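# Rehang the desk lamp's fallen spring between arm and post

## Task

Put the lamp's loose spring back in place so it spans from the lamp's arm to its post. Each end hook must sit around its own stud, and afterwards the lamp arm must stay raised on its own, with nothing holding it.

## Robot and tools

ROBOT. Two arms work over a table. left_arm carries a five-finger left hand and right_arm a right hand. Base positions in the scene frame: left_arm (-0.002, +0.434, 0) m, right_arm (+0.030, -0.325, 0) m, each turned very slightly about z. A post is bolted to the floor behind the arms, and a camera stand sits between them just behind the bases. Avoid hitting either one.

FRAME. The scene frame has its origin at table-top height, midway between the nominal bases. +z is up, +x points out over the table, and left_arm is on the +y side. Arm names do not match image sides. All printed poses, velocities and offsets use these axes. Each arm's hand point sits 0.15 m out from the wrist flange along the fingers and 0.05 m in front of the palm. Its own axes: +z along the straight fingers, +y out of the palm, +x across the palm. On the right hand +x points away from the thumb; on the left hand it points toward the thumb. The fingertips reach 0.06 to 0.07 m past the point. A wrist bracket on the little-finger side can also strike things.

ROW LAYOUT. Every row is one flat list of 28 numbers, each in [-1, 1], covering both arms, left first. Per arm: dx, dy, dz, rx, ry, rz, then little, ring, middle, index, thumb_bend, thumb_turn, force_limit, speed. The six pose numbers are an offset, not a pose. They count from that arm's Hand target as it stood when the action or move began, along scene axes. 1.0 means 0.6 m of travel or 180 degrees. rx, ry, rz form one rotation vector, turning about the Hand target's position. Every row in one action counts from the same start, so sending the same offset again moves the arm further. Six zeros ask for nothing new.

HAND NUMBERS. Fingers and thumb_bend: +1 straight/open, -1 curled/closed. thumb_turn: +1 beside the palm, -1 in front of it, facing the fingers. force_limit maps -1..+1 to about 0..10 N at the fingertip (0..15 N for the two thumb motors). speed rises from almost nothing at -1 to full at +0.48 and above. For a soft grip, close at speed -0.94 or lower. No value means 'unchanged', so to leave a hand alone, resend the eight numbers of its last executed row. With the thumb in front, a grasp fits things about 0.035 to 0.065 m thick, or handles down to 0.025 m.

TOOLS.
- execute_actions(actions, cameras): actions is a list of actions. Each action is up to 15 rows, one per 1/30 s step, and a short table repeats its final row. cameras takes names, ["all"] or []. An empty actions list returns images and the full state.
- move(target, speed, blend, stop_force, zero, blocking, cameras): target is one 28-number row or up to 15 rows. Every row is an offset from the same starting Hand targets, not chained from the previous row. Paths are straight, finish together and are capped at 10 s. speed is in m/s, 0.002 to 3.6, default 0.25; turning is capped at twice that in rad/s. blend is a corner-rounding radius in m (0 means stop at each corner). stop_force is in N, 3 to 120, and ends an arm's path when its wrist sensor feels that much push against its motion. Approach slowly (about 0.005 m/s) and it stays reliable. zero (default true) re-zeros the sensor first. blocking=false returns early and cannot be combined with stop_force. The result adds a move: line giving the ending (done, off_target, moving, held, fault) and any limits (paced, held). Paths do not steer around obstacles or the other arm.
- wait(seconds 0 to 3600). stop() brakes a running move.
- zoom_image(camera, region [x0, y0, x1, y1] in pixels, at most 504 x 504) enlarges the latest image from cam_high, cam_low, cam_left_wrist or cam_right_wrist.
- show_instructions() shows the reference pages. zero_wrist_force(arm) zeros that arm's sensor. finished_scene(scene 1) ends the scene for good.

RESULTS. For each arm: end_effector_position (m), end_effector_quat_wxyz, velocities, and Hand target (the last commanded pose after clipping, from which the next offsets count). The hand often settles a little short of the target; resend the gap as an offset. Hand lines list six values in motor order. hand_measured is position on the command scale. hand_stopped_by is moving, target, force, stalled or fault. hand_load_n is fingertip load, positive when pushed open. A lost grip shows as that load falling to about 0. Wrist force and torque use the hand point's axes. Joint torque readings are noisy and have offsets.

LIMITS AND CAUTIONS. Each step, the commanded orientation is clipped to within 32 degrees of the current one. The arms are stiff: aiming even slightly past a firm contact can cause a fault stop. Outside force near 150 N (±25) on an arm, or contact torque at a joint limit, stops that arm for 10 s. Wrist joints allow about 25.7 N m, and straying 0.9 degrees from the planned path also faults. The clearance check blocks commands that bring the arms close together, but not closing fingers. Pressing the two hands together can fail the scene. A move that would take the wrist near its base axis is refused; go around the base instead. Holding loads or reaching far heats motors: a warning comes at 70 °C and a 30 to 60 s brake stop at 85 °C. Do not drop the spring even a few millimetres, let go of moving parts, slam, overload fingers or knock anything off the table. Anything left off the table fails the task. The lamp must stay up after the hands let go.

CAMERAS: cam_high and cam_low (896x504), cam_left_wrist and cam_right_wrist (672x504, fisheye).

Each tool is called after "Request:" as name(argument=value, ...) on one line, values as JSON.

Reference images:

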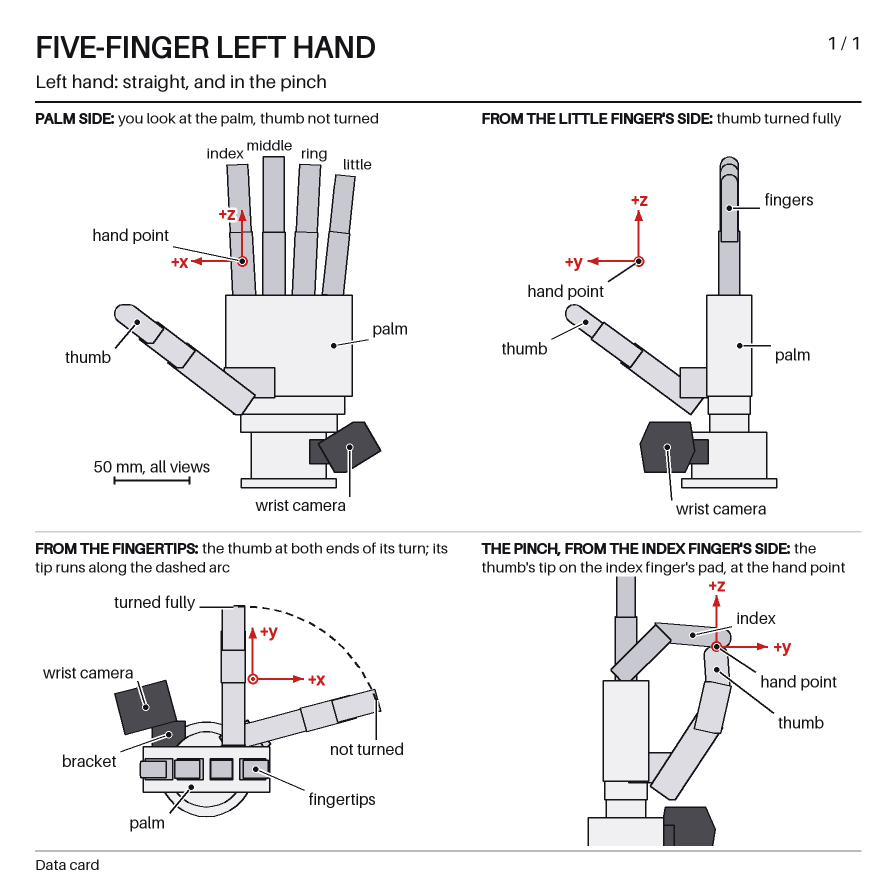

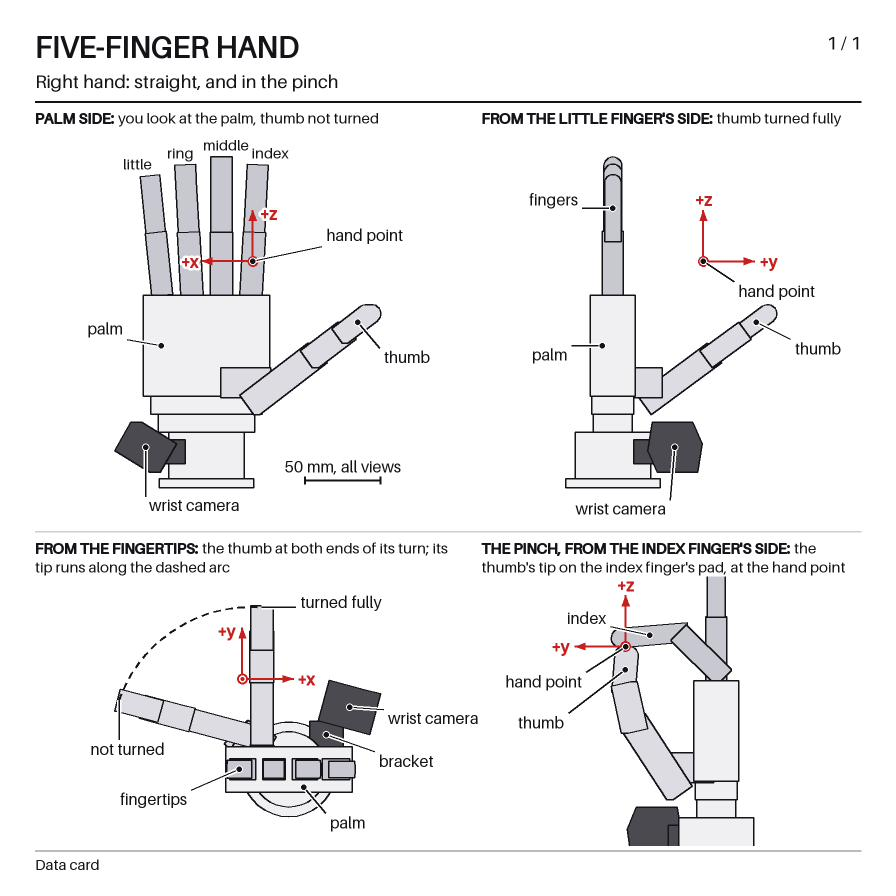

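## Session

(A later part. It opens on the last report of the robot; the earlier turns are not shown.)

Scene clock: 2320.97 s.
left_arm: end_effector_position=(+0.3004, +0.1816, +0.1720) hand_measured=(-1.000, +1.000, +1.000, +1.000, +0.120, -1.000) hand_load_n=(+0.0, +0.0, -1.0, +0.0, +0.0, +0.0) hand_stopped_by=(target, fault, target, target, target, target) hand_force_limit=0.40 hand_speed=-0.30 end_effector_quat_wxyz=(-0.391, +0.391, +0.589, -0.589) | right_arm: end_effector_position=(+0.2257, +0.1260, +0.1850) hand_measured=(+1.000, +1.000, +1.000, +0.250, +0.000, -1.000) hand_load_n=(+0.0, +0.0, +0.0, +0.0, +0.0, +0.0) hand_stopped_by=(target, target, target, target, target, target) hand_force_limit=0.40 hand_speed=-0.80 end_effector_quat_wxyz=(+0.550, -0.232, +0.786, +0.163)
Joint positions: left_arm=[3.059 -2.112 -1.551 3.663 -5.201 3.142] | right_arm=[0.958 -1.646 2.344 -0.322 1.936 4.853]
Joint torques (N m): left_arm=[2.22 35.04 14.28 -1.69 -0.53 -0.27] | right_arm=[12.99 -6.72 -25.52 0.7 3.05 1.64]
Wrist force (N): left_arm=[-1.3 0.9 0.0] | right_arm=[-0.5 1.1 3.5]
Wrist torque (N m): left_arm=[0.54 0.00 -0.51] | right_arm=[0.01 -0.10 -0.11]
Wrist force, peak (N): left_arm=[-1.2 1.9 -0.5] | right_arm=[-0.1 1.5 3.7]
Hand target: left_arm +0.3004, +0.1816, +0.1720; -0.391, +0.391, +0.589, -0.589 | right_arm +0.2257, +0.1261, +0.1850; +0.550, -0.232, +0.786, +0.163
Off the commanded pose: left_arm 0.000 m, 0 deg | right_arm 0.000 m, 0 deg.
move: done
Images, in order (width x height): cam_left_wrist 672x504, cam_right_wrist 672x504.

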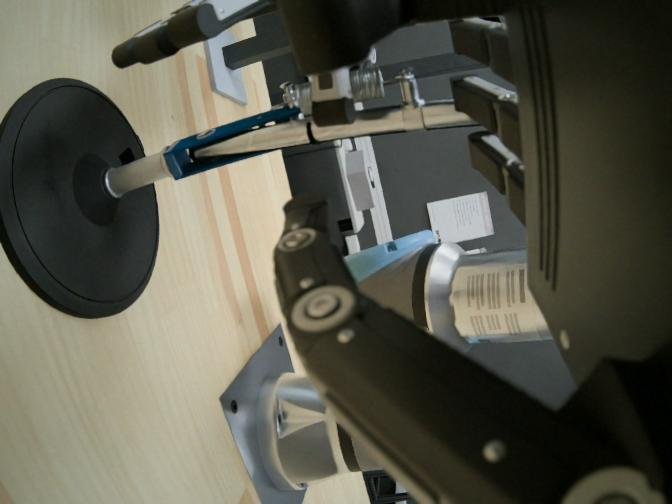

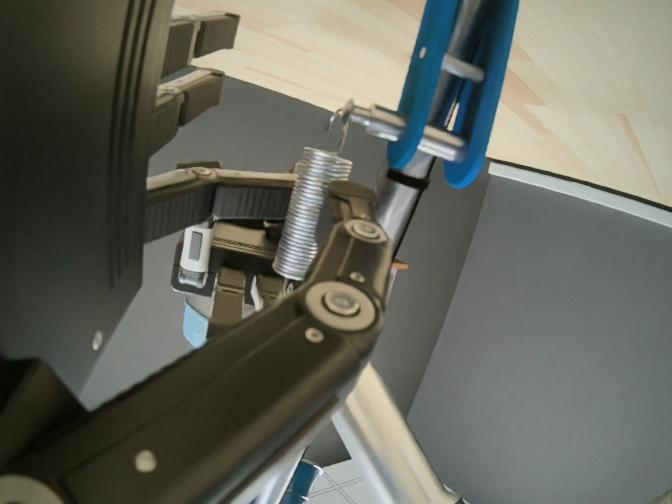

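Request:
move(target=[0,0,0,0,0,0,-1,1,1,1,0.12,-1,0.4,-0.3,0,0,0,0,0,0,1,1,1,0.03,0.0,-1,0.4,-0.9], cameras=["cam_right_wrist","cam_left_wrist"])

Request:
zoom_image(camera="cam_right_wrist", region=[270, 110, 410, 280])

Request:
zoom_image(camera="cam_left_wrist", region=[250, 0, 450, 140])

Scene clock: 2328.20 s.
left_arm: end_effector_position=(+0.3004, +0.1816, +0.1720) hand_measured=(-1.000, +1.000, +1.000, +1.000, +0.120, -1.000) hand_load_n=(+0.0, +0.0, -1.0, +0.0, +0.0, +0.0) hand_stopped_by=(target, fault, target, target, target, target) hand_force_limit=0.40 hand_speed=-0.30 end_effector_quat_wxyz=(-0.391, +0.391, +0.589, -0.589) | right_arm: end_effector_position=(+0.2257, +0.1261, +0.1850) hand_measured=(+1.000, +1.000, +1.000, +0.030, +0.000, -1.000) hand_load_n=(+0.0, +0.0, +0.0, +0.0, +0.0, +0.0) hand_stopped_by=(target, target, target, target, target, target) hand_force_limit=0.40 hand_speed=-0.90 end_effector_quat_wxyz=(+0.550, -0.232, +0.786, +0.163)
Joint positions: left_arm=[3.059 -2.112 -1.551 3.663 -5.201 3.142] | right_arm=[0.958 -1.645 2.344 -0.322 1.936 4.853]
Joint torques (N m): left_arm=[3.43 34.31 13.98 -1.78 -0.49 -0.37] | right_arm=[14.63 -5.52 -25.1 0.57 2.88 1.69]
Wrist force (N): left_arm=[-0.9 1.3 -0.3] | right_arm=[-0.4 1.2 3.4]
Wrist torque (N m): left_arm=[0.62 -0.05 -0.50] | right_arm=[0.05 -0.12 -0.09]
Wrist force, peak (N): left_arm=[-1.3 1.9 -0.6] | right_arm=[-0.3 1.3 3.9]
Hand target: left_arm +0.3004, +0.1816, +0.1720; -0.391, +0.391, +0.589, -0.589 | right_arm +0.2257, +0.1261, +0.1850; +0.550, -0.232, +0.786, +0.163
Off the commanded pose: left_arm 0.000 m, 0 deg | right_arm 0.000 m, 0 deg.
move: done
Images, in order (width x height): cam_left_wrist 672x504, cam_right_wrist 672x504.

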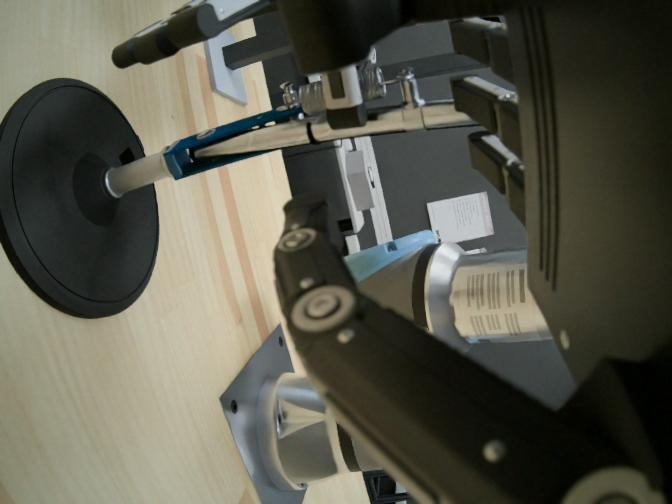

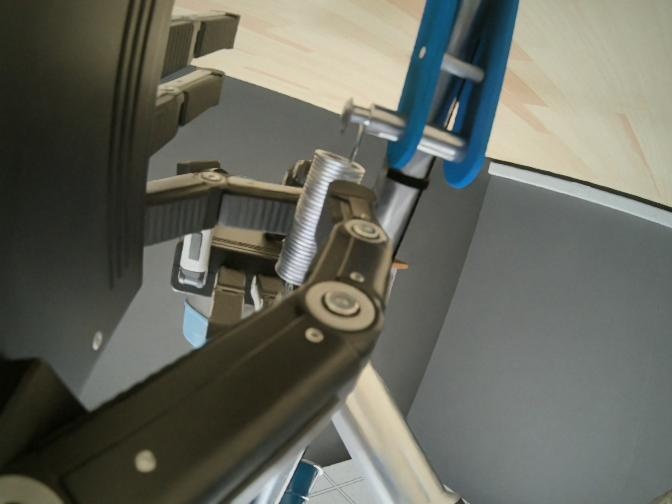

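Scaled by 2.965 from the camera's image (finer frame: 960x720).

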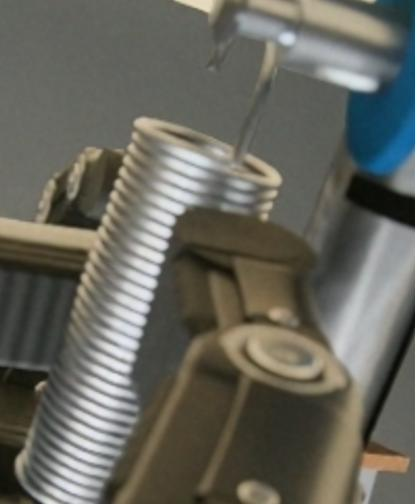

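Scaled by 2.520 from the camera's image (finer frame: 960x720).

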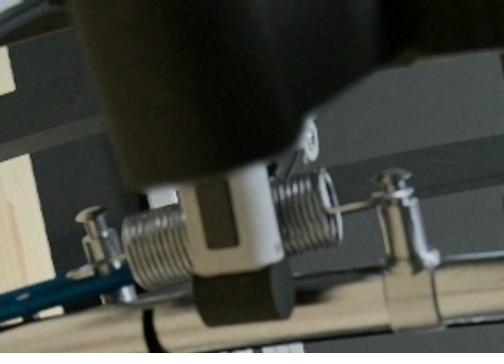

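Request:
move(target=[0,0,0,0,0,0,-1,1,1,1,0.12,-1,0.4,-0.3,0,0,0,0,0,0,1,1,1,-0.5,0.0,-1,0.9,-0.94], cameras=["cam_right_wrist","cam_left_wrist"])

Request:
zoom_image(camera="cam_right_wrist", region=[270, 110, 410, 280])

Request:
zoom_image(camera="cam_left_wrist", region=[250, 0, 450, 140])

Scene clock: 2331.57 s.
left_arm: end_effector_position=(+0.3004, +0.1816, +0.1720) hand_measured=(-1.000, +1.000, +1.000, +1.000, +0.120, -1.000) hand_load_n=(+0.0, +0.0, -1.0, +0.0, +0.0, +0.0) hand_stopped_by=(target, fault, target, target, target, target) hand_force_limit=0.40 hand_speed=-0.30 end_effector_quat_wxyz=(-0.391, +0.391, +0.589, -0.589) | right_arm: end_effector_position=(+0.2257, +0.1261, +0.1850) hand_measured=(+1.000, +1.000, +1.000, -0.030, +0.000, -1.000) hand_load_n=(-0.5, +0.0, +0.0, +9.5, +4.0, -0.5) hand_stopped_by=(target, target, target, force, target, target) hand_force_limit=0.90 hand_speed=-0.94 end_effector_quat_wxyz=(+0.550, -0.232, +0.786, +0.163)
Joint positions: left_arm=[3.059 -2.112 -1.551 3.663 -5.201 3.142] | right_arm=[0.958 -1.645 2.344 -0.322 1.936 4.853]
Joint torques (N m): left_arm=[3.1 33.61 14.68 -1.77 -0.48 -0.44] | right_arm=[13.89 -5.94 -25.23 0.55 2.83 1.4]
Wrist force (N): left_arm=[-1.2 1.5 -0.4] | right_arm=[-1.3 1.2 3.6]
Wrist torque (N m): left_arm=[0.58 0.00 -0.52] | right_arm=[0.04 -0.04 -0.13]
Wrist force, peak (N): left_arm=[-1.1 2.1 -0.6] | right_arm=[-1.3 1.1 3.8]
Hand target: left_arm +0.3004, +0.1816, +0.1720; -0.391, +0.391, +0.589, -0.589 | right_arm +0.2257, +0.1261, +0.1850; +0.550, -0.232, +0.786, +0.163
Off the commanded pose: left_arm 0.000 m, 0 deg | right_arm 0.000 m, 0 deg.
move: done
Images, in order (width x height): cam_left_wrist 672x504, cam_right_wrist 672x504.

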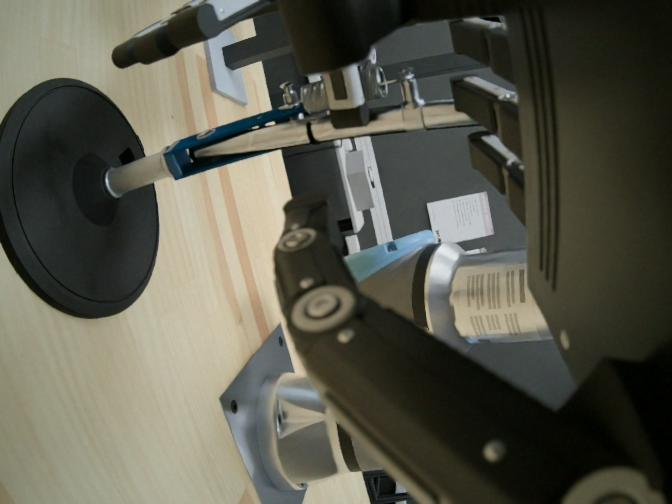

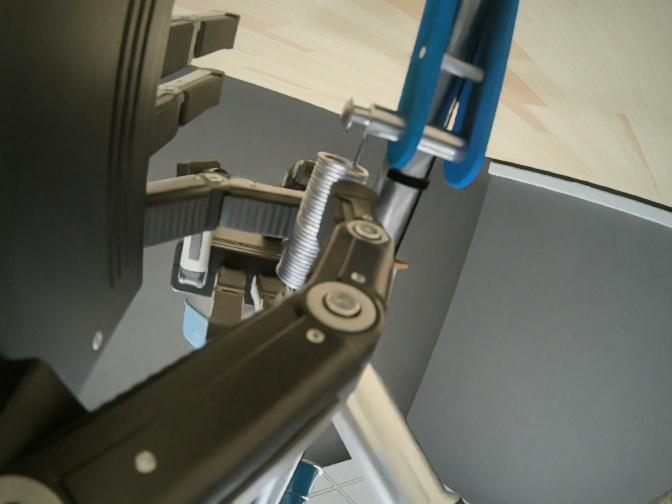

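Scaled by 2.965 from the camera's image (finer frame: 960x720).

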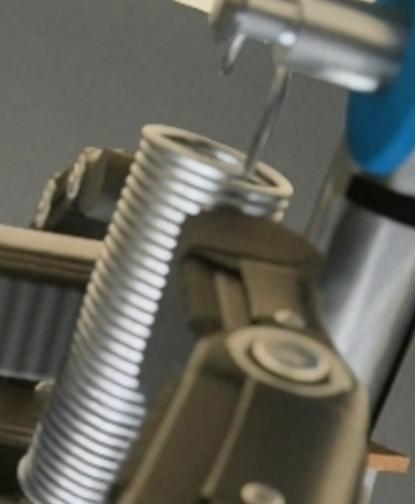

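Scaled by 2.520 from the camera's image (finer frame: 960x720).

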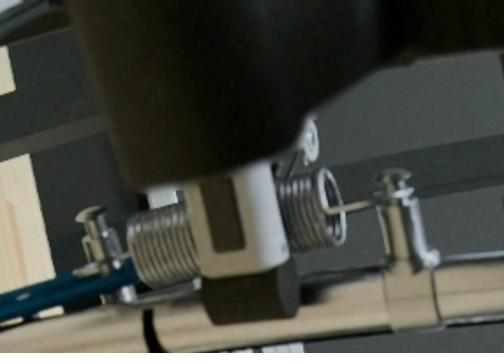

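Request:
move(target=[[0,0,0,0,0,0,-1,1,1,1,0.12,-1,0.4,-0.3,0.00003,-0.00338,0,0,0,0.08333,1,1,1,-0.5,0.0,-1,0.9,-0.94],[0,0,0,0,0,0,-1,1,1,1,0.12,-1,0.4,-0.3,0.00267,-0.00962,0,-0.04297,-0.01183,0.08321,1,1,1,-0.5,0.0,-1,0.9,-0.94]], speed=0.03, cameras=["cam_right_wrist","cam_left_wrist"])

Request:
zoom_image(camera="cam_right_wrist", region=[270, 80, 440, 280])

Request:
zoom_image(camera="cam_left_wrist", region=[250, 0, 450, 140])

Scene clock: 2355.27 s.
left_arm: end_effector_position=(+0.3004, +0.1816, +0.1720) hand_measured=(-1.000, +1.000, +1.000, +1.000, +0.120, -1.000) hand_load_n=(+0.0, -0.5, -1.0, +0.0, +0.0, +0.0) hand_stopped_by=(target, fault, target, target, target, target) hand_force_limit=0.40 hand_speed=-0.30 end_effector_quat_wxyz=(-0.391, +0.391, +0.589, -0.589) | right_arm: end_effector_position=(+0.2273, +0.1203, +0.1850) hand_measured=(+1.000, +1.000, +1.000, -0.030, +0.000, -1.000) hand_load_n=(+0.5, +0.0, +0.0, +9.5, +4.0, -1.5) hand_stopped_by=(target, target, target, force, target, target) hand_force_limit=0.90 hand_speed=-0.94 end_effector_quat_wxyz=(+0.521, -0.372, +0.748, +0.176)
Joint positions: left_arm=[3.059 -2.112 -1.551 3.663 -5.201 3.142] | right_arm=[0.672 -1.756 2.37 -0.205 1.472 4.533]
Joint torques (N m): left_arm=[3.51 33.53 14.49 -1.78 -0.37 -0.48] | right_arm=[14.25 -16.44 -27.44 0.65 2.44 -1.7]
Wrist force (N): left_arm=[-0.7 1.3 -0.4] | right_arm=[-0.6 1.3 3.2]
Wrist torque (N m): left_arm=[0.56 -0.07 -0.49] | right_arm=[0.10 -0.08 0.03]
Wrist force, peak (N): left_arm=[-1.2 2.0 -0.6] | right_arm=[-2.0 0.7 3.8]
Hand target: left_arm +0.3004, +0.1816, +0.1720; -0.391, +0.391, +0.589, -0.589 | right_arm +0.2273, +0.1203, +0.1850; +0.521, -0.372, +0.748, +0.175
Off the commanded pose: left_arm 0.000 m, 0 deg | right_arm 0.000 m, 0 deg.
move: done
Images, in order (width x height): cam_left_wrist 672x504, cam_right_wrist 672x504.

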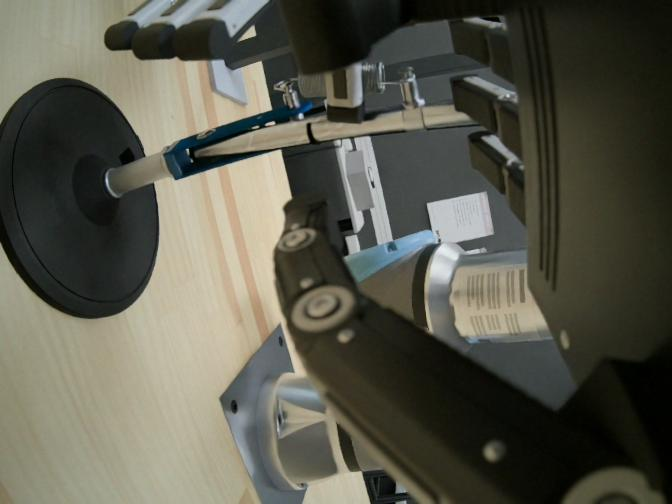

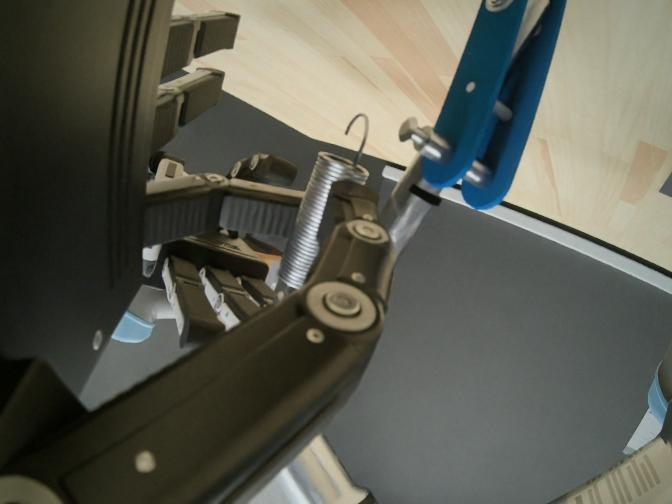

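Scaled by 2.520 from the camera's image (finer frame: 960x720).

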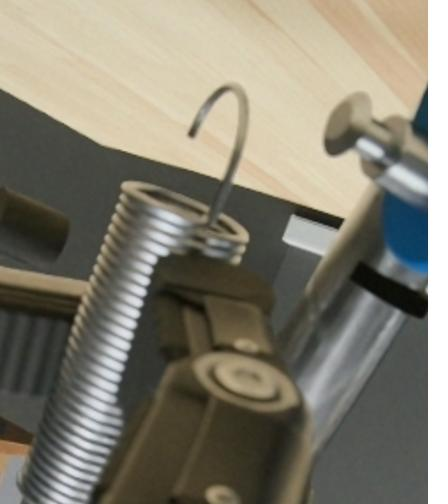

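Scaled by 2.520 from the camera's image (finer frame: 960x720).

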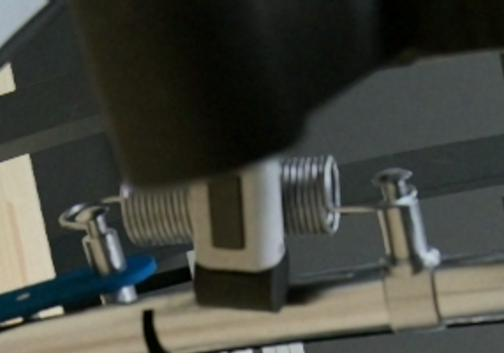

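Request:
move(target=[[0,0,0,0,0,0,-1,1,1,1,0.12,-1,0.4,-0.3,-0.00705,-0.0035,0.00282,-0.0237,0.04775,0,1,1,1,-0.5,0.0,-1,0.9,-0.94],[0,0,0,0,0,0,-1,1,1,1,0.12,-1,0.4,-0.3,-0.0136,-0.00675,0.00688,-0.0474,0.0955,0,1,1,1,-0.5,0.0,-1,0.9,-0.94]], speed=0.03, blend=[0.002,0], cameras=["cam_right_wrist","cam_left_wrist"])

Request:
zoom_image(camera="cam_right_wrist", region=[270, 80, 440, 280])

Request:
zoom_image(camera="cam_left_wrist", region=[250, 0, 450, 140])

Scene clock: 2368.40 s.
left_arm: end_effector_position=(+0.3004, +0.1816, +0.1720) hand_measured=(-1.000, +1.000, +1.000, +1.000, +0.120, -1.000) hand_load_n=(+0.5, +0.0, +0.0, +0.0, +0.0, +0.0) hand_stopped_by=(target, fault, target, target, target, target) hand_force_limit=0.40 hand_speed=-0.30 end_effector_quat_wxyz=(-0.391, +0.391, +0.589, -0.589) | right_arm: end_effector_position=(+0.2191, +0.1163, +0.1891) hand_measured=(+1.000, +1.000, +1.000, -0.030, +0.000, -1.000) hand_load_n=(+0.0, +0.0, +0.0, +12.5, +3.0, +1.0) hand_stopped_by=(target, target, target, force, target, target) hand_force_limit=0.90 hand_speed=-0.94 end_effector_quat_wxyz=(+0.375, -0.379, +0.828, +0.173)
Joint positions: left_arm=[3.059 -2.112 -1.551 3.663 -5.201 3.142] | right_arm=[0.645 -1.702 2.177 0.256 1.414 4.577]
Joint torques (N m): left_arm=[3.69 33.84 14.19 -1.93 -0.27 -0.72] | right_arm=[-11.94 -3.3 -23.24 2.94 -3.35 1.01]
Wrist force (N): left_arm=[0.8 0.6 1.4] | right_arm=[-5.5 -2.8 3.8]
Wrist torque (N m): left_arm=[0.48 -0.03 -0.39] | right_arm=[0.04 -0.07 -0.11]
Wrist force, peak (N): left_arm=[-1.1 2.1 -0.5] | right_arm=[-8.9 -8.2 5.0]
Hand target: left_arm +0.3004, +0.1816, +0.1720; -0.391, +0.391, +0.589, -0.589 | right_arm +0.2191, +0.1163, +0.1891; +0.375, -0.379, +0.828, +0.173
Off the commanded pose: left_arm 0.000 m, 0 deg | right_arm 0.000 m, 0 deg.
move: done
Images, in order (width x height): cam_left_wrist 672x504, cam_right_wrist 672x504.

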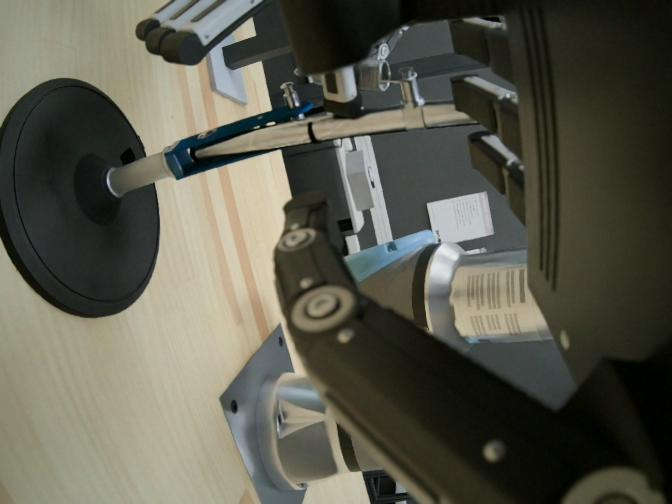

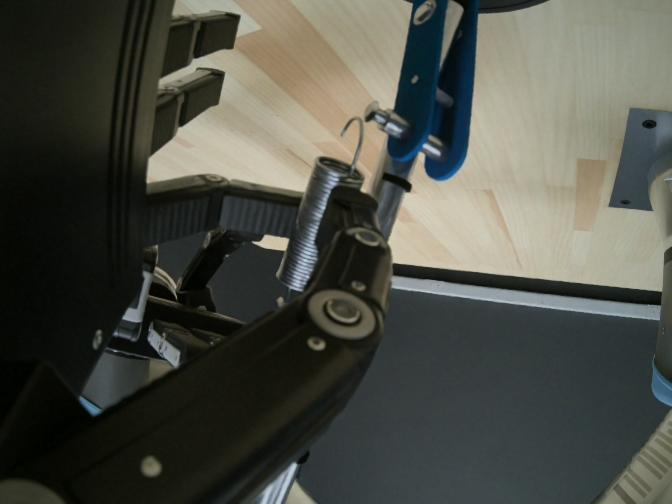

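Scaled by 2.520 from the camera's image (finer frame: 960x720).

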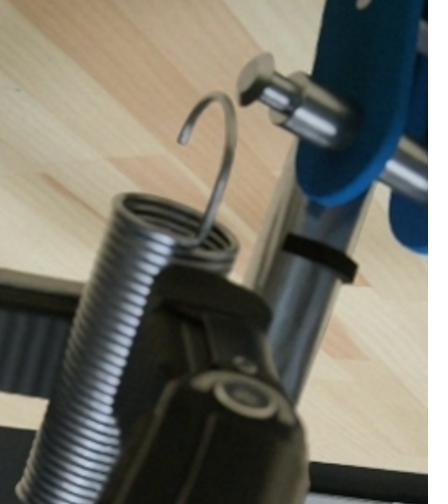

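Scaled by 2.520 from the camera's image (finer frame: 960x720).

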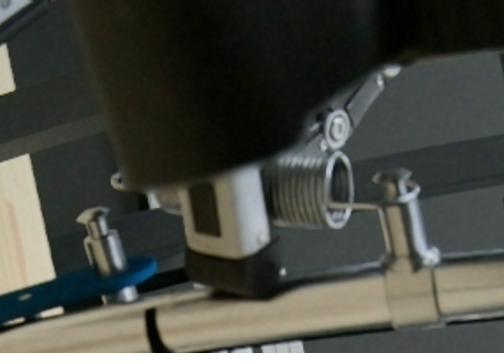

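Request:
move(target=[0,0,0,0,0,0,-1,1,1,1,0.12,-1,0.4,-0.3,0.00156,-0.003,0.00018,-0.01878,-0.00932,0.0073,1,1,1,-0.5,0.0,-1,0.9,-0.94], speed=0.02, cameras=["cam_right_wrist","cam_left_wrist"])

Request:
zoom_image(camera="cam_right_wrist", region=[270, 80, 440, 280])

Request:
zoom_image(camera="cam_left_wrist", region=[250, 0, 450, 140])

Scene clock: 2376.57 s.
left_arm: end_effector_position=(+0.3004, +0.1816, +0.1720) hand_measured=(-1.000, +1.000, +1.000, +1.000, +0.120, -1.000) hand_load_n=(+0.0, +0.0, +0.0, +0.0, +0.0, +0.0) hand_stopped_by=(target, fault, target, target, target, target) hand_force_limit=0.40 hand_speed=-0.30 end_effector_quat_wxyz=(-0.391, +0.391, +0.589, -0.589) | right_arm: end_effector_position=(+0.2200, +0.1145, +0.1892) hand_measured=(+1.000, +1.000, +1.000, -0.030, +0.000, -1.000) hand_load_n=(+0.0, +0.0, +0.0, +10.5, +4.0, +1.0) hand_stopped_by=(target, target, target, force, target, target) hand_force_limit=0.90 hand_speed=-0.94 end_effector_quat_wxyz=(+0.374, -0.402, +0.823, +0.147)
Joint positions: left_arm=[3.059 -2.112 -1.551 3.663 -5.201 3.142] | right_arm=[0.658 -1.694 2.148 0.297 1.45 4.522]
Joint torques (N m): left_arm=[3.37 33.45 14.62 -1.9 -0.28 -0.7] | right_arm=[14.38 -4.02 -24.5 2.87 2.88 -2.01]
Wrist force (N): left_arm=[1.0 0.7 1.1] | right_arm=[-6.0 1.0 2.4]
Wrist torque (N m): left_arm=[0.49 -0.06 -0.38] | right_arm=[0.11 0.05 -0.02]
Wrist force, peak (N): left_arm=[1.2 0.6 1.5] | right_arm=[-5.5 -3.0 4.4]
Hand target: left_arm +0.3004, +0.1816, +0.1720; -0.391, +0.391, +0.589, -0.589 | right_arm +0.2201, +0.1145, +0.1892; +0.374, -0.402, +0.823, +0.147
Off the commanded pose: left_arm 0.000 m, 0 deg | right_arm 0.000 m, 0 deg.
move: done
Images, in order (width x height): cam_left_wrist 672x504, cam_right_wrist 672x504.

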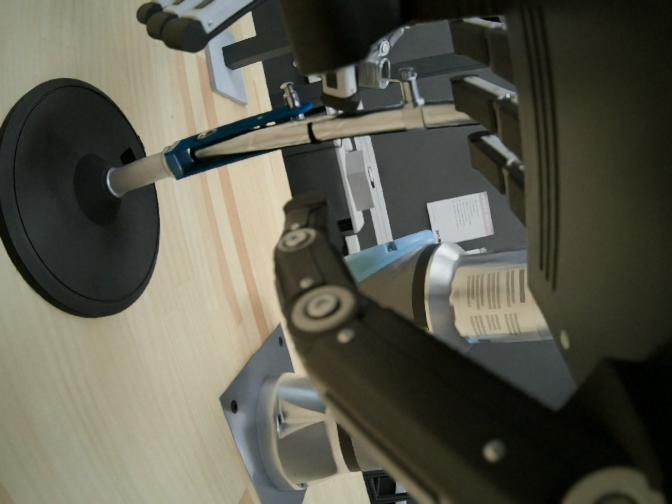

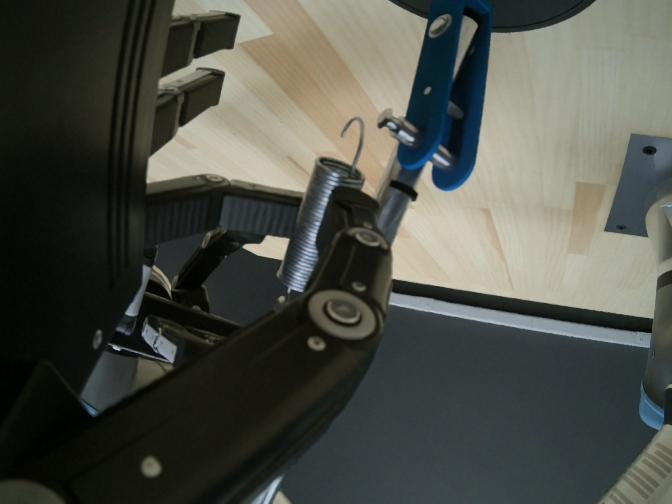

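Scaled by 2.520 from the camera's image (finer frame: 960x720).

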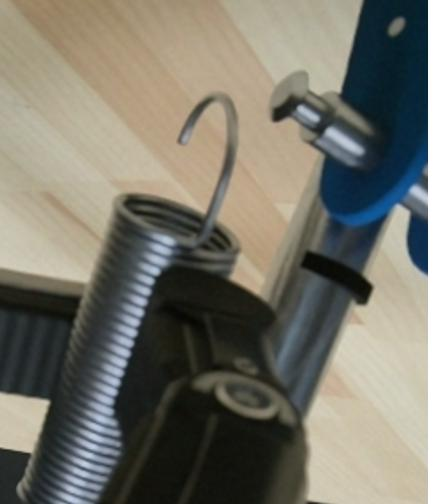

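Scaled by 2.520 from the camera's image (finer frame: 960x720).

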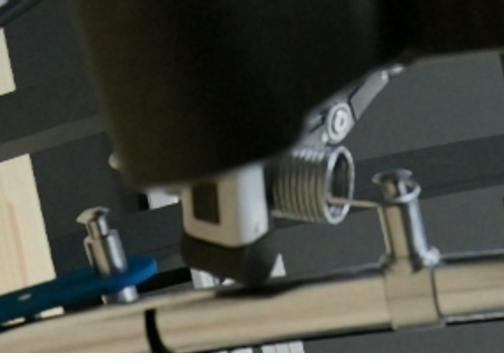

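Request:
move(target=[0,0,0,0,0,0,-1,1,1,1,0.12,-1,0.4,-0.3,-0.00582,-0.0029,0.00525,-0.0237,0.04775,0,1,1,1,-0.5,0.0,-1,0.9,-0.94], speed=0.02, cameras=["cam_right_wrist","cam_left_wrist"])

Request:
zoom_image(camera="cam_right_wrist", region=[270, 80, 440, 280])

Request:
zoom_image(camera="cam_left_wrist", region=[250, 0, 450, 140])

Scene clock: 2383.93 s.
left_arm: end_effector_position=(+0.3004, +0.1816, +0.1720) hand_measured=(-1.000, +1.000, +1.000, +1.000, +0.120, -1.000) hand_load_n=(+0.0, +0.0, +0.0, +0.0, +0.0, +0.0) hand_stopped_by=(target, fault, target, target, target, target) hand_force_limit=0.40 hand_speed=-0.30 end_effector_quat_wxyz=(-0.391, +0.391, +0.589, -0.589) | right_arm: end_effector_position=(+0.2166, +0.1127, +0.1924) hand_measured=(+1.000, +1.000, +1.000, -0.030, +0.000, -1.000) hand_load_n=(+0.0, +0.0, +0.0, +10.5, +4.0, +1.5) hand_stopped_by=(target, target, target, force, target, target) hand_force_limit=0.90 hand_speed=-0.94 end_effector_quat_wxyz=(+0.296, -0.404, +0.853, +0.146)
Joint positions: left_arm=[3.059 -2.112 -1.551 3.663 -5.201 3.142] | right_arm=[0.639 -1.635 2.049 0.5 1.414 4.53]
Joint torques (N m): left_arm=[3.45 33.18 14.23 -1.96 -0.08 -0.8] | right_arm=[-14.25 -6.78 -24 3.64 -2.48 1.14]
Wrist force (N): left_arm=[0.6 0.2 1.1] | right_arm=[-6.8 0.9 1.6]
Wrist torque (N m): left_arm=[0.45 0.00 -0.40] | right_arm=[0.12 0.07 -0.16]
Wrist force, peak (N): left_arm=[1.3 0.6 1.6] | right_arm=[-6.7 0.7 2.5]
Hand target: left_arm +0.3004, +0.1816, +0.1720; -0.391, +0.391, +0.589, -0.589 | right_arm +0.2166, +0.1127, +0.1924; +0.296, -0.404, +0.853, +0.146
Off the commanded pose: left_arm 0.000 m, 0 deg | right_arm 0.000 m, 0 deg.
move: done
Images, in order (width x height): cam_left_wrist 672x504, cam_right_wrist 672x504.

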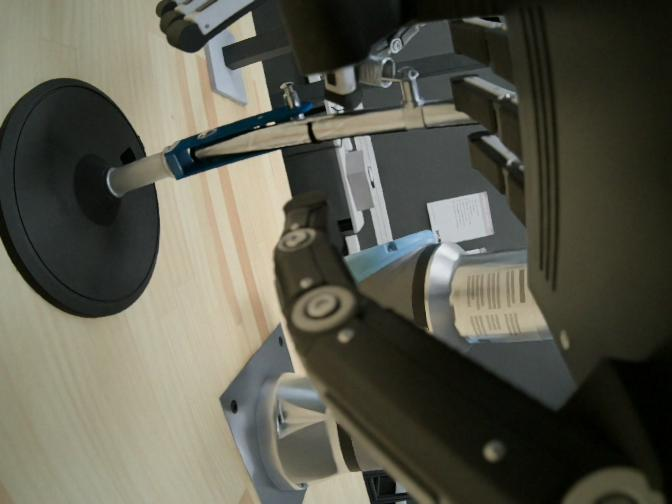

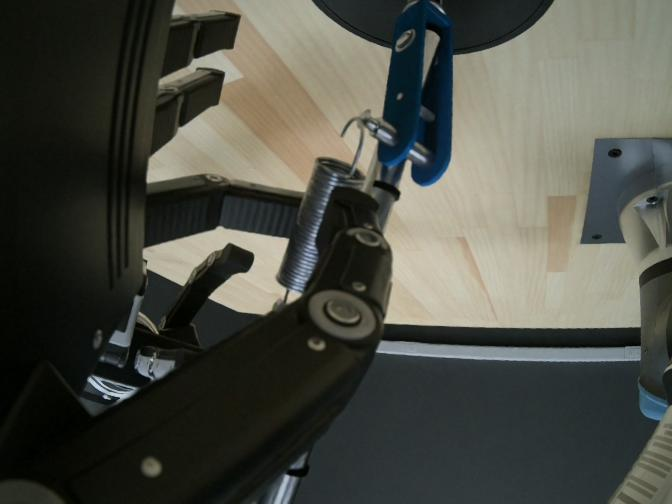

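Scaled by 2.520 from the camera's image (finer frame: 960x720).

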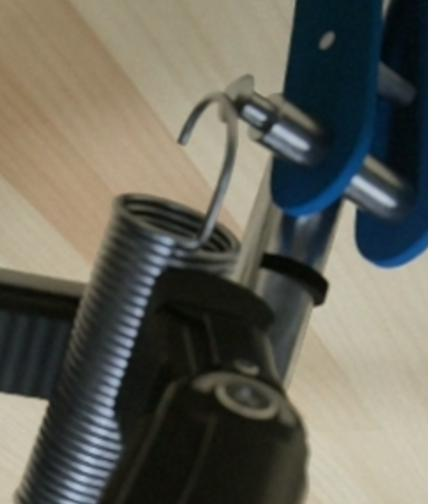

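Scaled by 2.520 from the camera's image (finer frame: 960x720).

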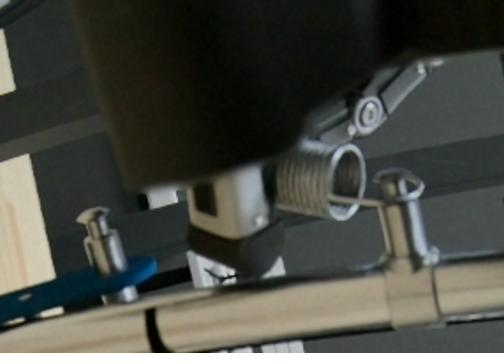

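Request:
zoom_image(camera="cam_right_wrist", region=[330, 90, 410, 170])

Scaled by 6.300 from the camera's image (finer frame: 960x720).

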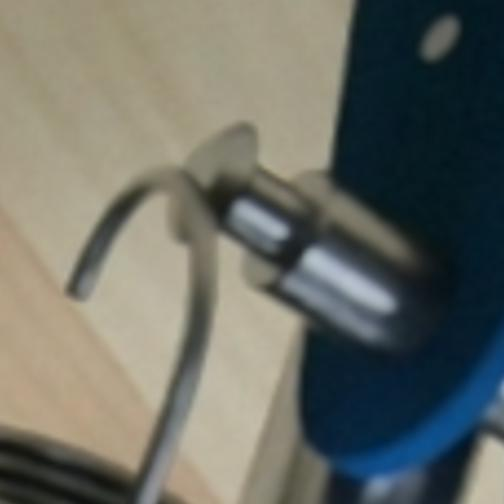

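Request:
move(target=[0,0,0,0,0,0,-1,1,1,1,0.12,-1,0.4,-0.3,-0.00085,-0.00095,-0.00215,0,0,0,1,1,1,-0.5,0.0,-1,0.9,-0.94], speed=0.01, cameras=["cam_right_wrist"])

Request:
zoom_image(camera="cam_right_wrist", region=[320, 90, 410, 180])

Scene clock: 2397.40 s.
left_arm: end_effector_position=(+0.3004, +0.1816, +0.1720) hand_measured=(-1.000, +1.000, +1.000, +1.000, +0.120, -1.000) hand_load_n=(+0.0, +0.0, +0.0, +0.0, +0.0, +0.0) hand_stopped_by=(target, fault, target, target, target, target) hand_force_limit=0.40 hand_speed=-0.30 end_effector_quat_wxyz=(-0.391, +0.391, +0.589, -0.589) | right_arm: end_effector_position=(+0.2161, +0.1122, +0.1911) hand_measured=(+1.000, +1.000, +1.000, -0.030, +0.000, -1.000) hand_load_n=(+0.0, +0.0, +0.0, +10.5, +4.0, +1.5) hand_stopped_by=(target, target, target, force, target, target) hand_force_limit=0.90 hand_speed=-0.94 end_effector_quat_wxyz=(+0.296, -0.404, +0.853, +0.146)
Joint positions: left_arm=[3.059 -2.112 -1.551 3.663 -5.201 3.142] | right_arm=[0.639 -1.636 2.053 0.497 1.413 4.53]
Joint torques (N m): left_arm=[3.03 32.98 14.1 -1.93 -0.02 -0.78] | right_arm=[-13.77 -21.06 -4.95 0.81 -2.51 -2.07]
Wrist force (N): left_arm=[1.0 0.5 1.5] | right_arm=[-7.5 0.6 2.4]
Wrist torque (N m): left_arm=[0.45 -0.05 -0.38] | right_arm=[0.06 0.10 -0.15]
Wrist force, peak (N): left_arm=[1.4 0.7 1.6] | right_arm=[-7.5 0.6 2.4]
Hand target: left_arm +0.3004, +0.1816, +0.1720; -0.391, +0.391, +0.589, -0.589 | right_arm +0.2161, +0.1122, +0.1911; +0.296, -0.404, +0.853, +0.146
Off the commanded pose: left_arm 0.000 m, 0 deg | right_arm 0.000 m, 0 deg.
move: done

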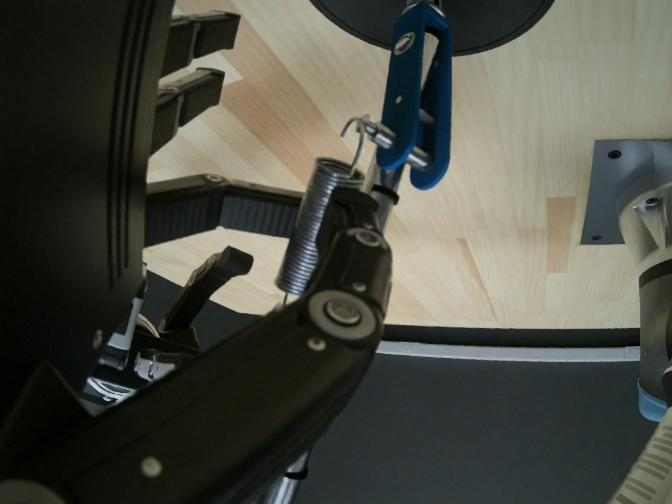

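Scaled by 5.600 from the camera's image (finer frame: 960x720).

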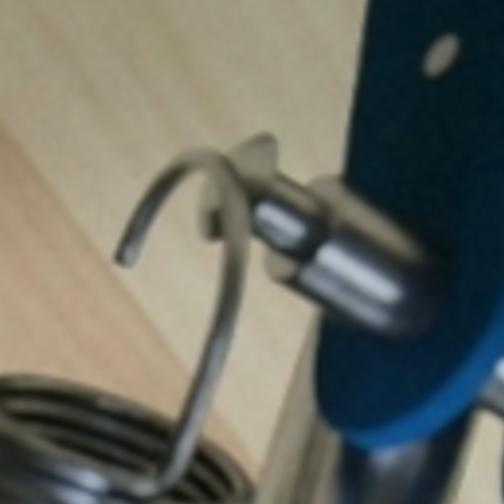

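Request:
move(target=[0,0,0,0,0,0,-1,1,1,1,0.12,-1,0.4,-0.3,-0.00113,-0.00127,-0.00287,0,0,0,1,1,1,-0.5,0.0,-1,0.9,-0.94], speed=0.01, cameras=["cam_right_wrist","cam_left_wrist"])

Request:
zoom_image(camera="cam_right_wrist", region=[320, 90, 410, 180])

Request:
zoom_image(camera="cam_left_wrist", region=[250, 0, 450, 140])

Scene clock: 2400.80 s.
left_arm: end_effector_position=(+0.3004, +0.1816, +0.1720) hand_measured=(-1.000, +1.000, +1.000, +1.000, +0.120, -1.000) hand_load_n=(+0.0, +0.0, +0.0, +0.0, +0.0, +0.0) hand_stopped_by=(target, fault, target, target, target, target) hand_force_limit=0.40 hand_speed=-0.30 end_effector_quat_wxyz=(-0.391, +0.391, +0.589, -0.589) | right_arm: end_effector_position=(+0.2154, +0.1114, +0.1894) hand_measured=(+1.000, +1.000, +1.000, -0.030, +0.000, -1.000) hand_load_n=(+0.0, +0.0, +0.0, +10.0, +4.0, +1.5) hand_stopped_by=(target, target, target, force, target, target) hand_force_limit=0.90 hand_speed=-0.94 end_effector_quat_wxyz=(+0.296, -0.404, +0.853, +0.146)
Joint positions: left_arm=[3.059 -2.112 -1.551 3.663 -5.201 3.142] | right_arm=[0.638 -1.636 2.059 0.492 1.413 4.529]
Joint torques (N m): left_arm=[3.7 33.14 14.37 -1.91 0.04 -0.9] | right_arm=[-13.46 -20.38 -3.45 1.08 -2.24 -1.92]
Wrist force (N): left_arm=[0.9 0.5 1.4] | right_arm=[-8.2 0.8 1.5]
Wrist torque (N m): left_arm=[0.45 -0.04 -0.38] | right_arm=[0.12 0.10 -0.07]
Wrist force, peak (N): left_arm=[1.4 0.7 1.6] | right_arm=[-8.2 1.0 1.9]
Hand target: left_arm +0.3004, +0.1816, +0.1720; -0.391, +0.391, +0.589, -0.589 | right_arm +0.2154, +0.1114, +0.1894; +0.296, -0.404, +0.853, +0.146
Off the commanded pose: left_arm 0.000 m, 0 deg | right_arm 0.000 m, 0 deg.
move: done
Images, in order (width x height): cam_left_wrist 672x504, cam_right_wrist 672x504.

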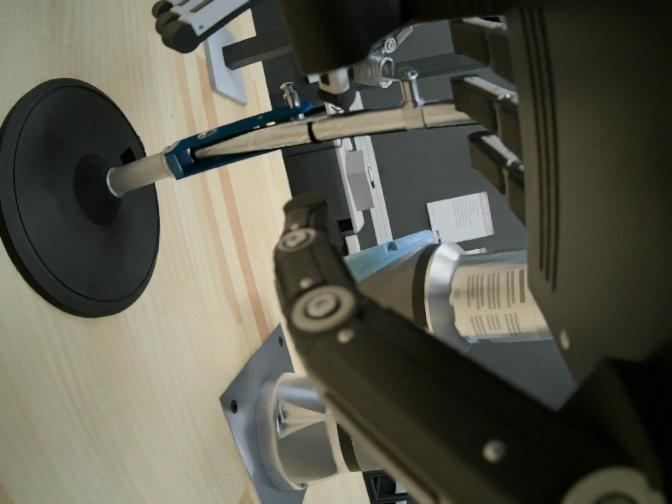

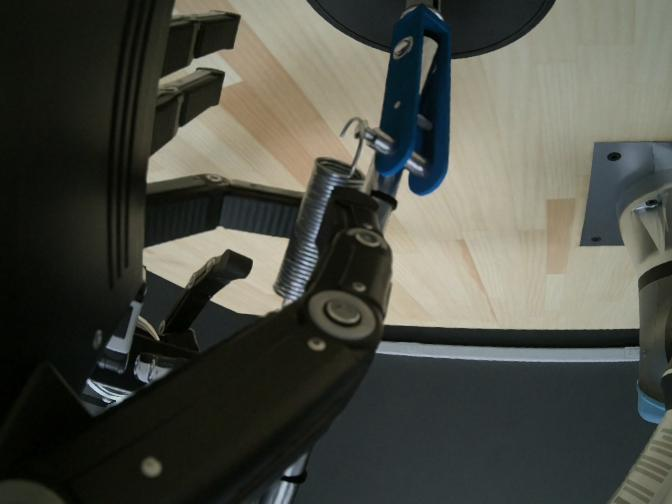

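Scaled by 5.600 from the camera's image (finer frame: 960x720).

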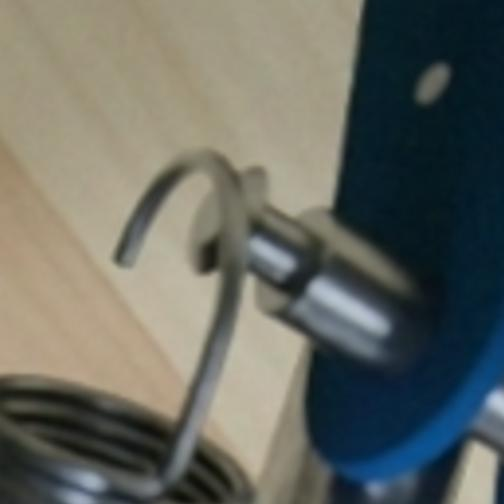

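Scaled by 2.520 from the camera's image (finer frame: 960x720).

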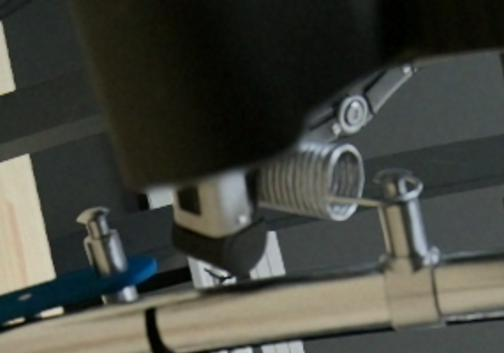

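Request:
move(target=[0,0,0,0,0,0,-1,1,1,1,0.12,-1,0.4,-0.3,-0.00182,-0.00143,-0.00118,-0.0037,0.00746,0,1,1,1,-0.5,0.0,-1,0.9,-0.94], speed=0.01, cameras=["cam_right_wrist","cam_left_wrist"])

Request:
zoom_image(camera="cam_right_wrist", region=[320, 90, 410, 180])

Request:
zoom_image(camera="cam_left_wrist", region=[350, 30, 440, 120])

Scene clock: 2409.37 s.
left_arm: end_effector_position=(+0.3004, +0.1816, +0.1720) hand_measured=(-1.000, +1.000, +1.000, +1.000, +0.120, -1.000) hand_load_n=(+0.0, +0.0, +0.0, +0.0, +0.0, +0.0) hand_stopped_by=(target, fault, target, target, target, target) hand_force_limit=0.40 hand_speed=-0.30 end_effector_quat_wxyz=(-0.391, +0.391, +0.589, -0.589) | right_arm: end_effector_position=(+0.2143, +0.1106, +0.1887) hand_measured=(+1.000, +1.000, +1.000, -0.030, +0.000, -1.000) hand_load_n=(+0.0, +0.0, +0.0, +10.0, +4.0, +2.0) hand_stopped_by=(target, target, target, force, target, target) hand_force_limit=0.90 hand_speed=-0.94 end_effector_quat_wxyz=(+0.283, -0.403, +0.858, +0.146)
Joint positions: left_arm=[3.059 -2.112 -1.551 3.663 -5.201 3.142] | right_arm=[0.635 -1.627 2.048 0.519 1.407 4.529]
Joint torques (N m): left_arm=[3.18 32.81 14.44 -1.91 -0.02 -0.99] | right_arm=[-13.27 -6.2 -23.12 4.03 -2.24 0.51]
Wrist force (N): left_arm=[1.1 0.5 1.2] | right_arm=[-8.8 0.7 1.6]
Wrist torque (N m): left_arm=[0.47 -0.08 -0.37] | right_arm=[0.10 0.09 -0.06]
Wrist force, peak (N): left_arm=[1.1 0.8 1.5] | right_arm=[-9.0 0.5 1.6]
Hand target: left_arm +0.3004, +0.1816, +0.1720; -0.391, +0.391, +0.589, -0.589 | right_arm +0.2143, +0.1105, +0.1887; +0.283, -0.403, +0.858, +0.146
Off the commanded pose: left_arm 0.000 m, 0 deg | right_arm 0.000 m, 0 deg.
move: done
Images, in order (width x height): cam_left_wrist 672x504, cam_right_wrist 672x504.

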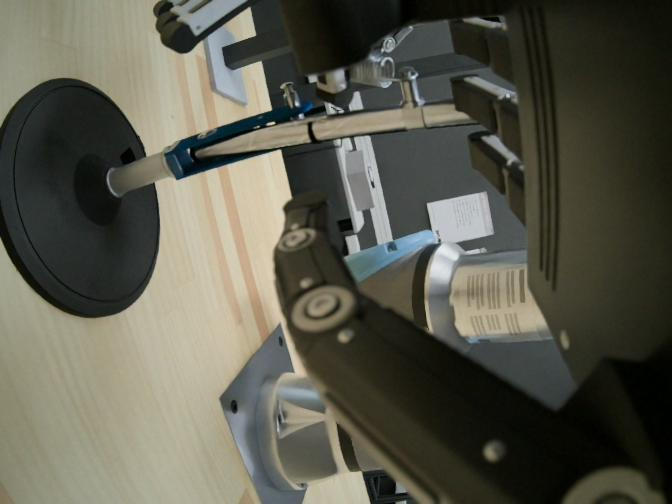

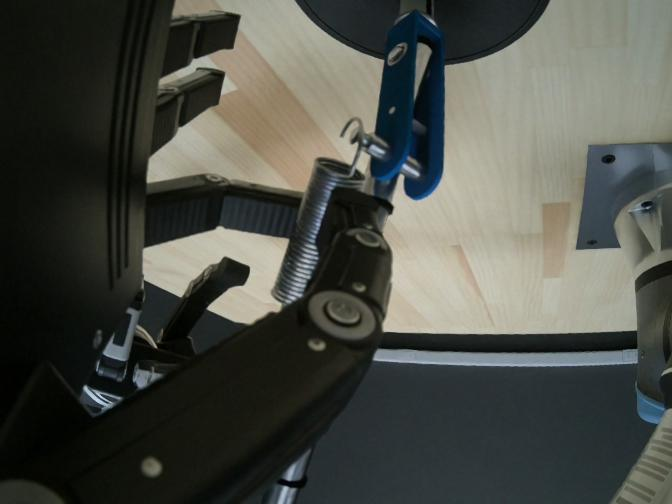

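Scaled by 5.600 from the camera's image (finer frame: 960x720).

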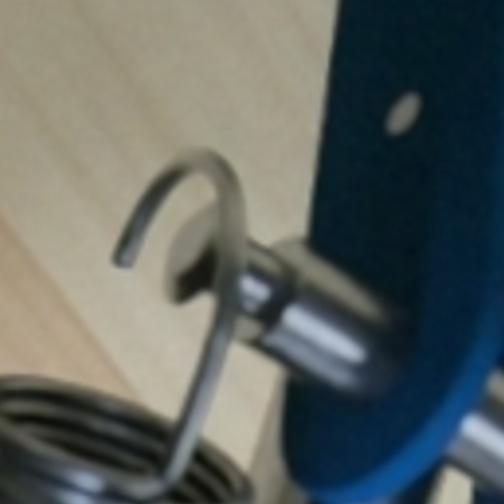

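Scaled by 5.600 from the camera's image (finer frame: 960x720).

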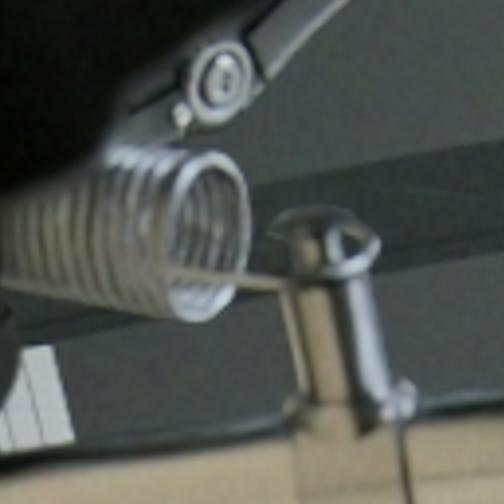

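Request:
zoom_image(camera="cam_left_wrist", region=[260, 30, 340, 100])

Scaled by 6.300 from the camera's image (finer frame: 960x720).

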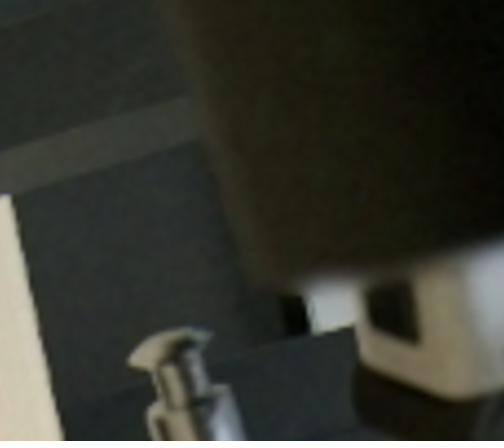

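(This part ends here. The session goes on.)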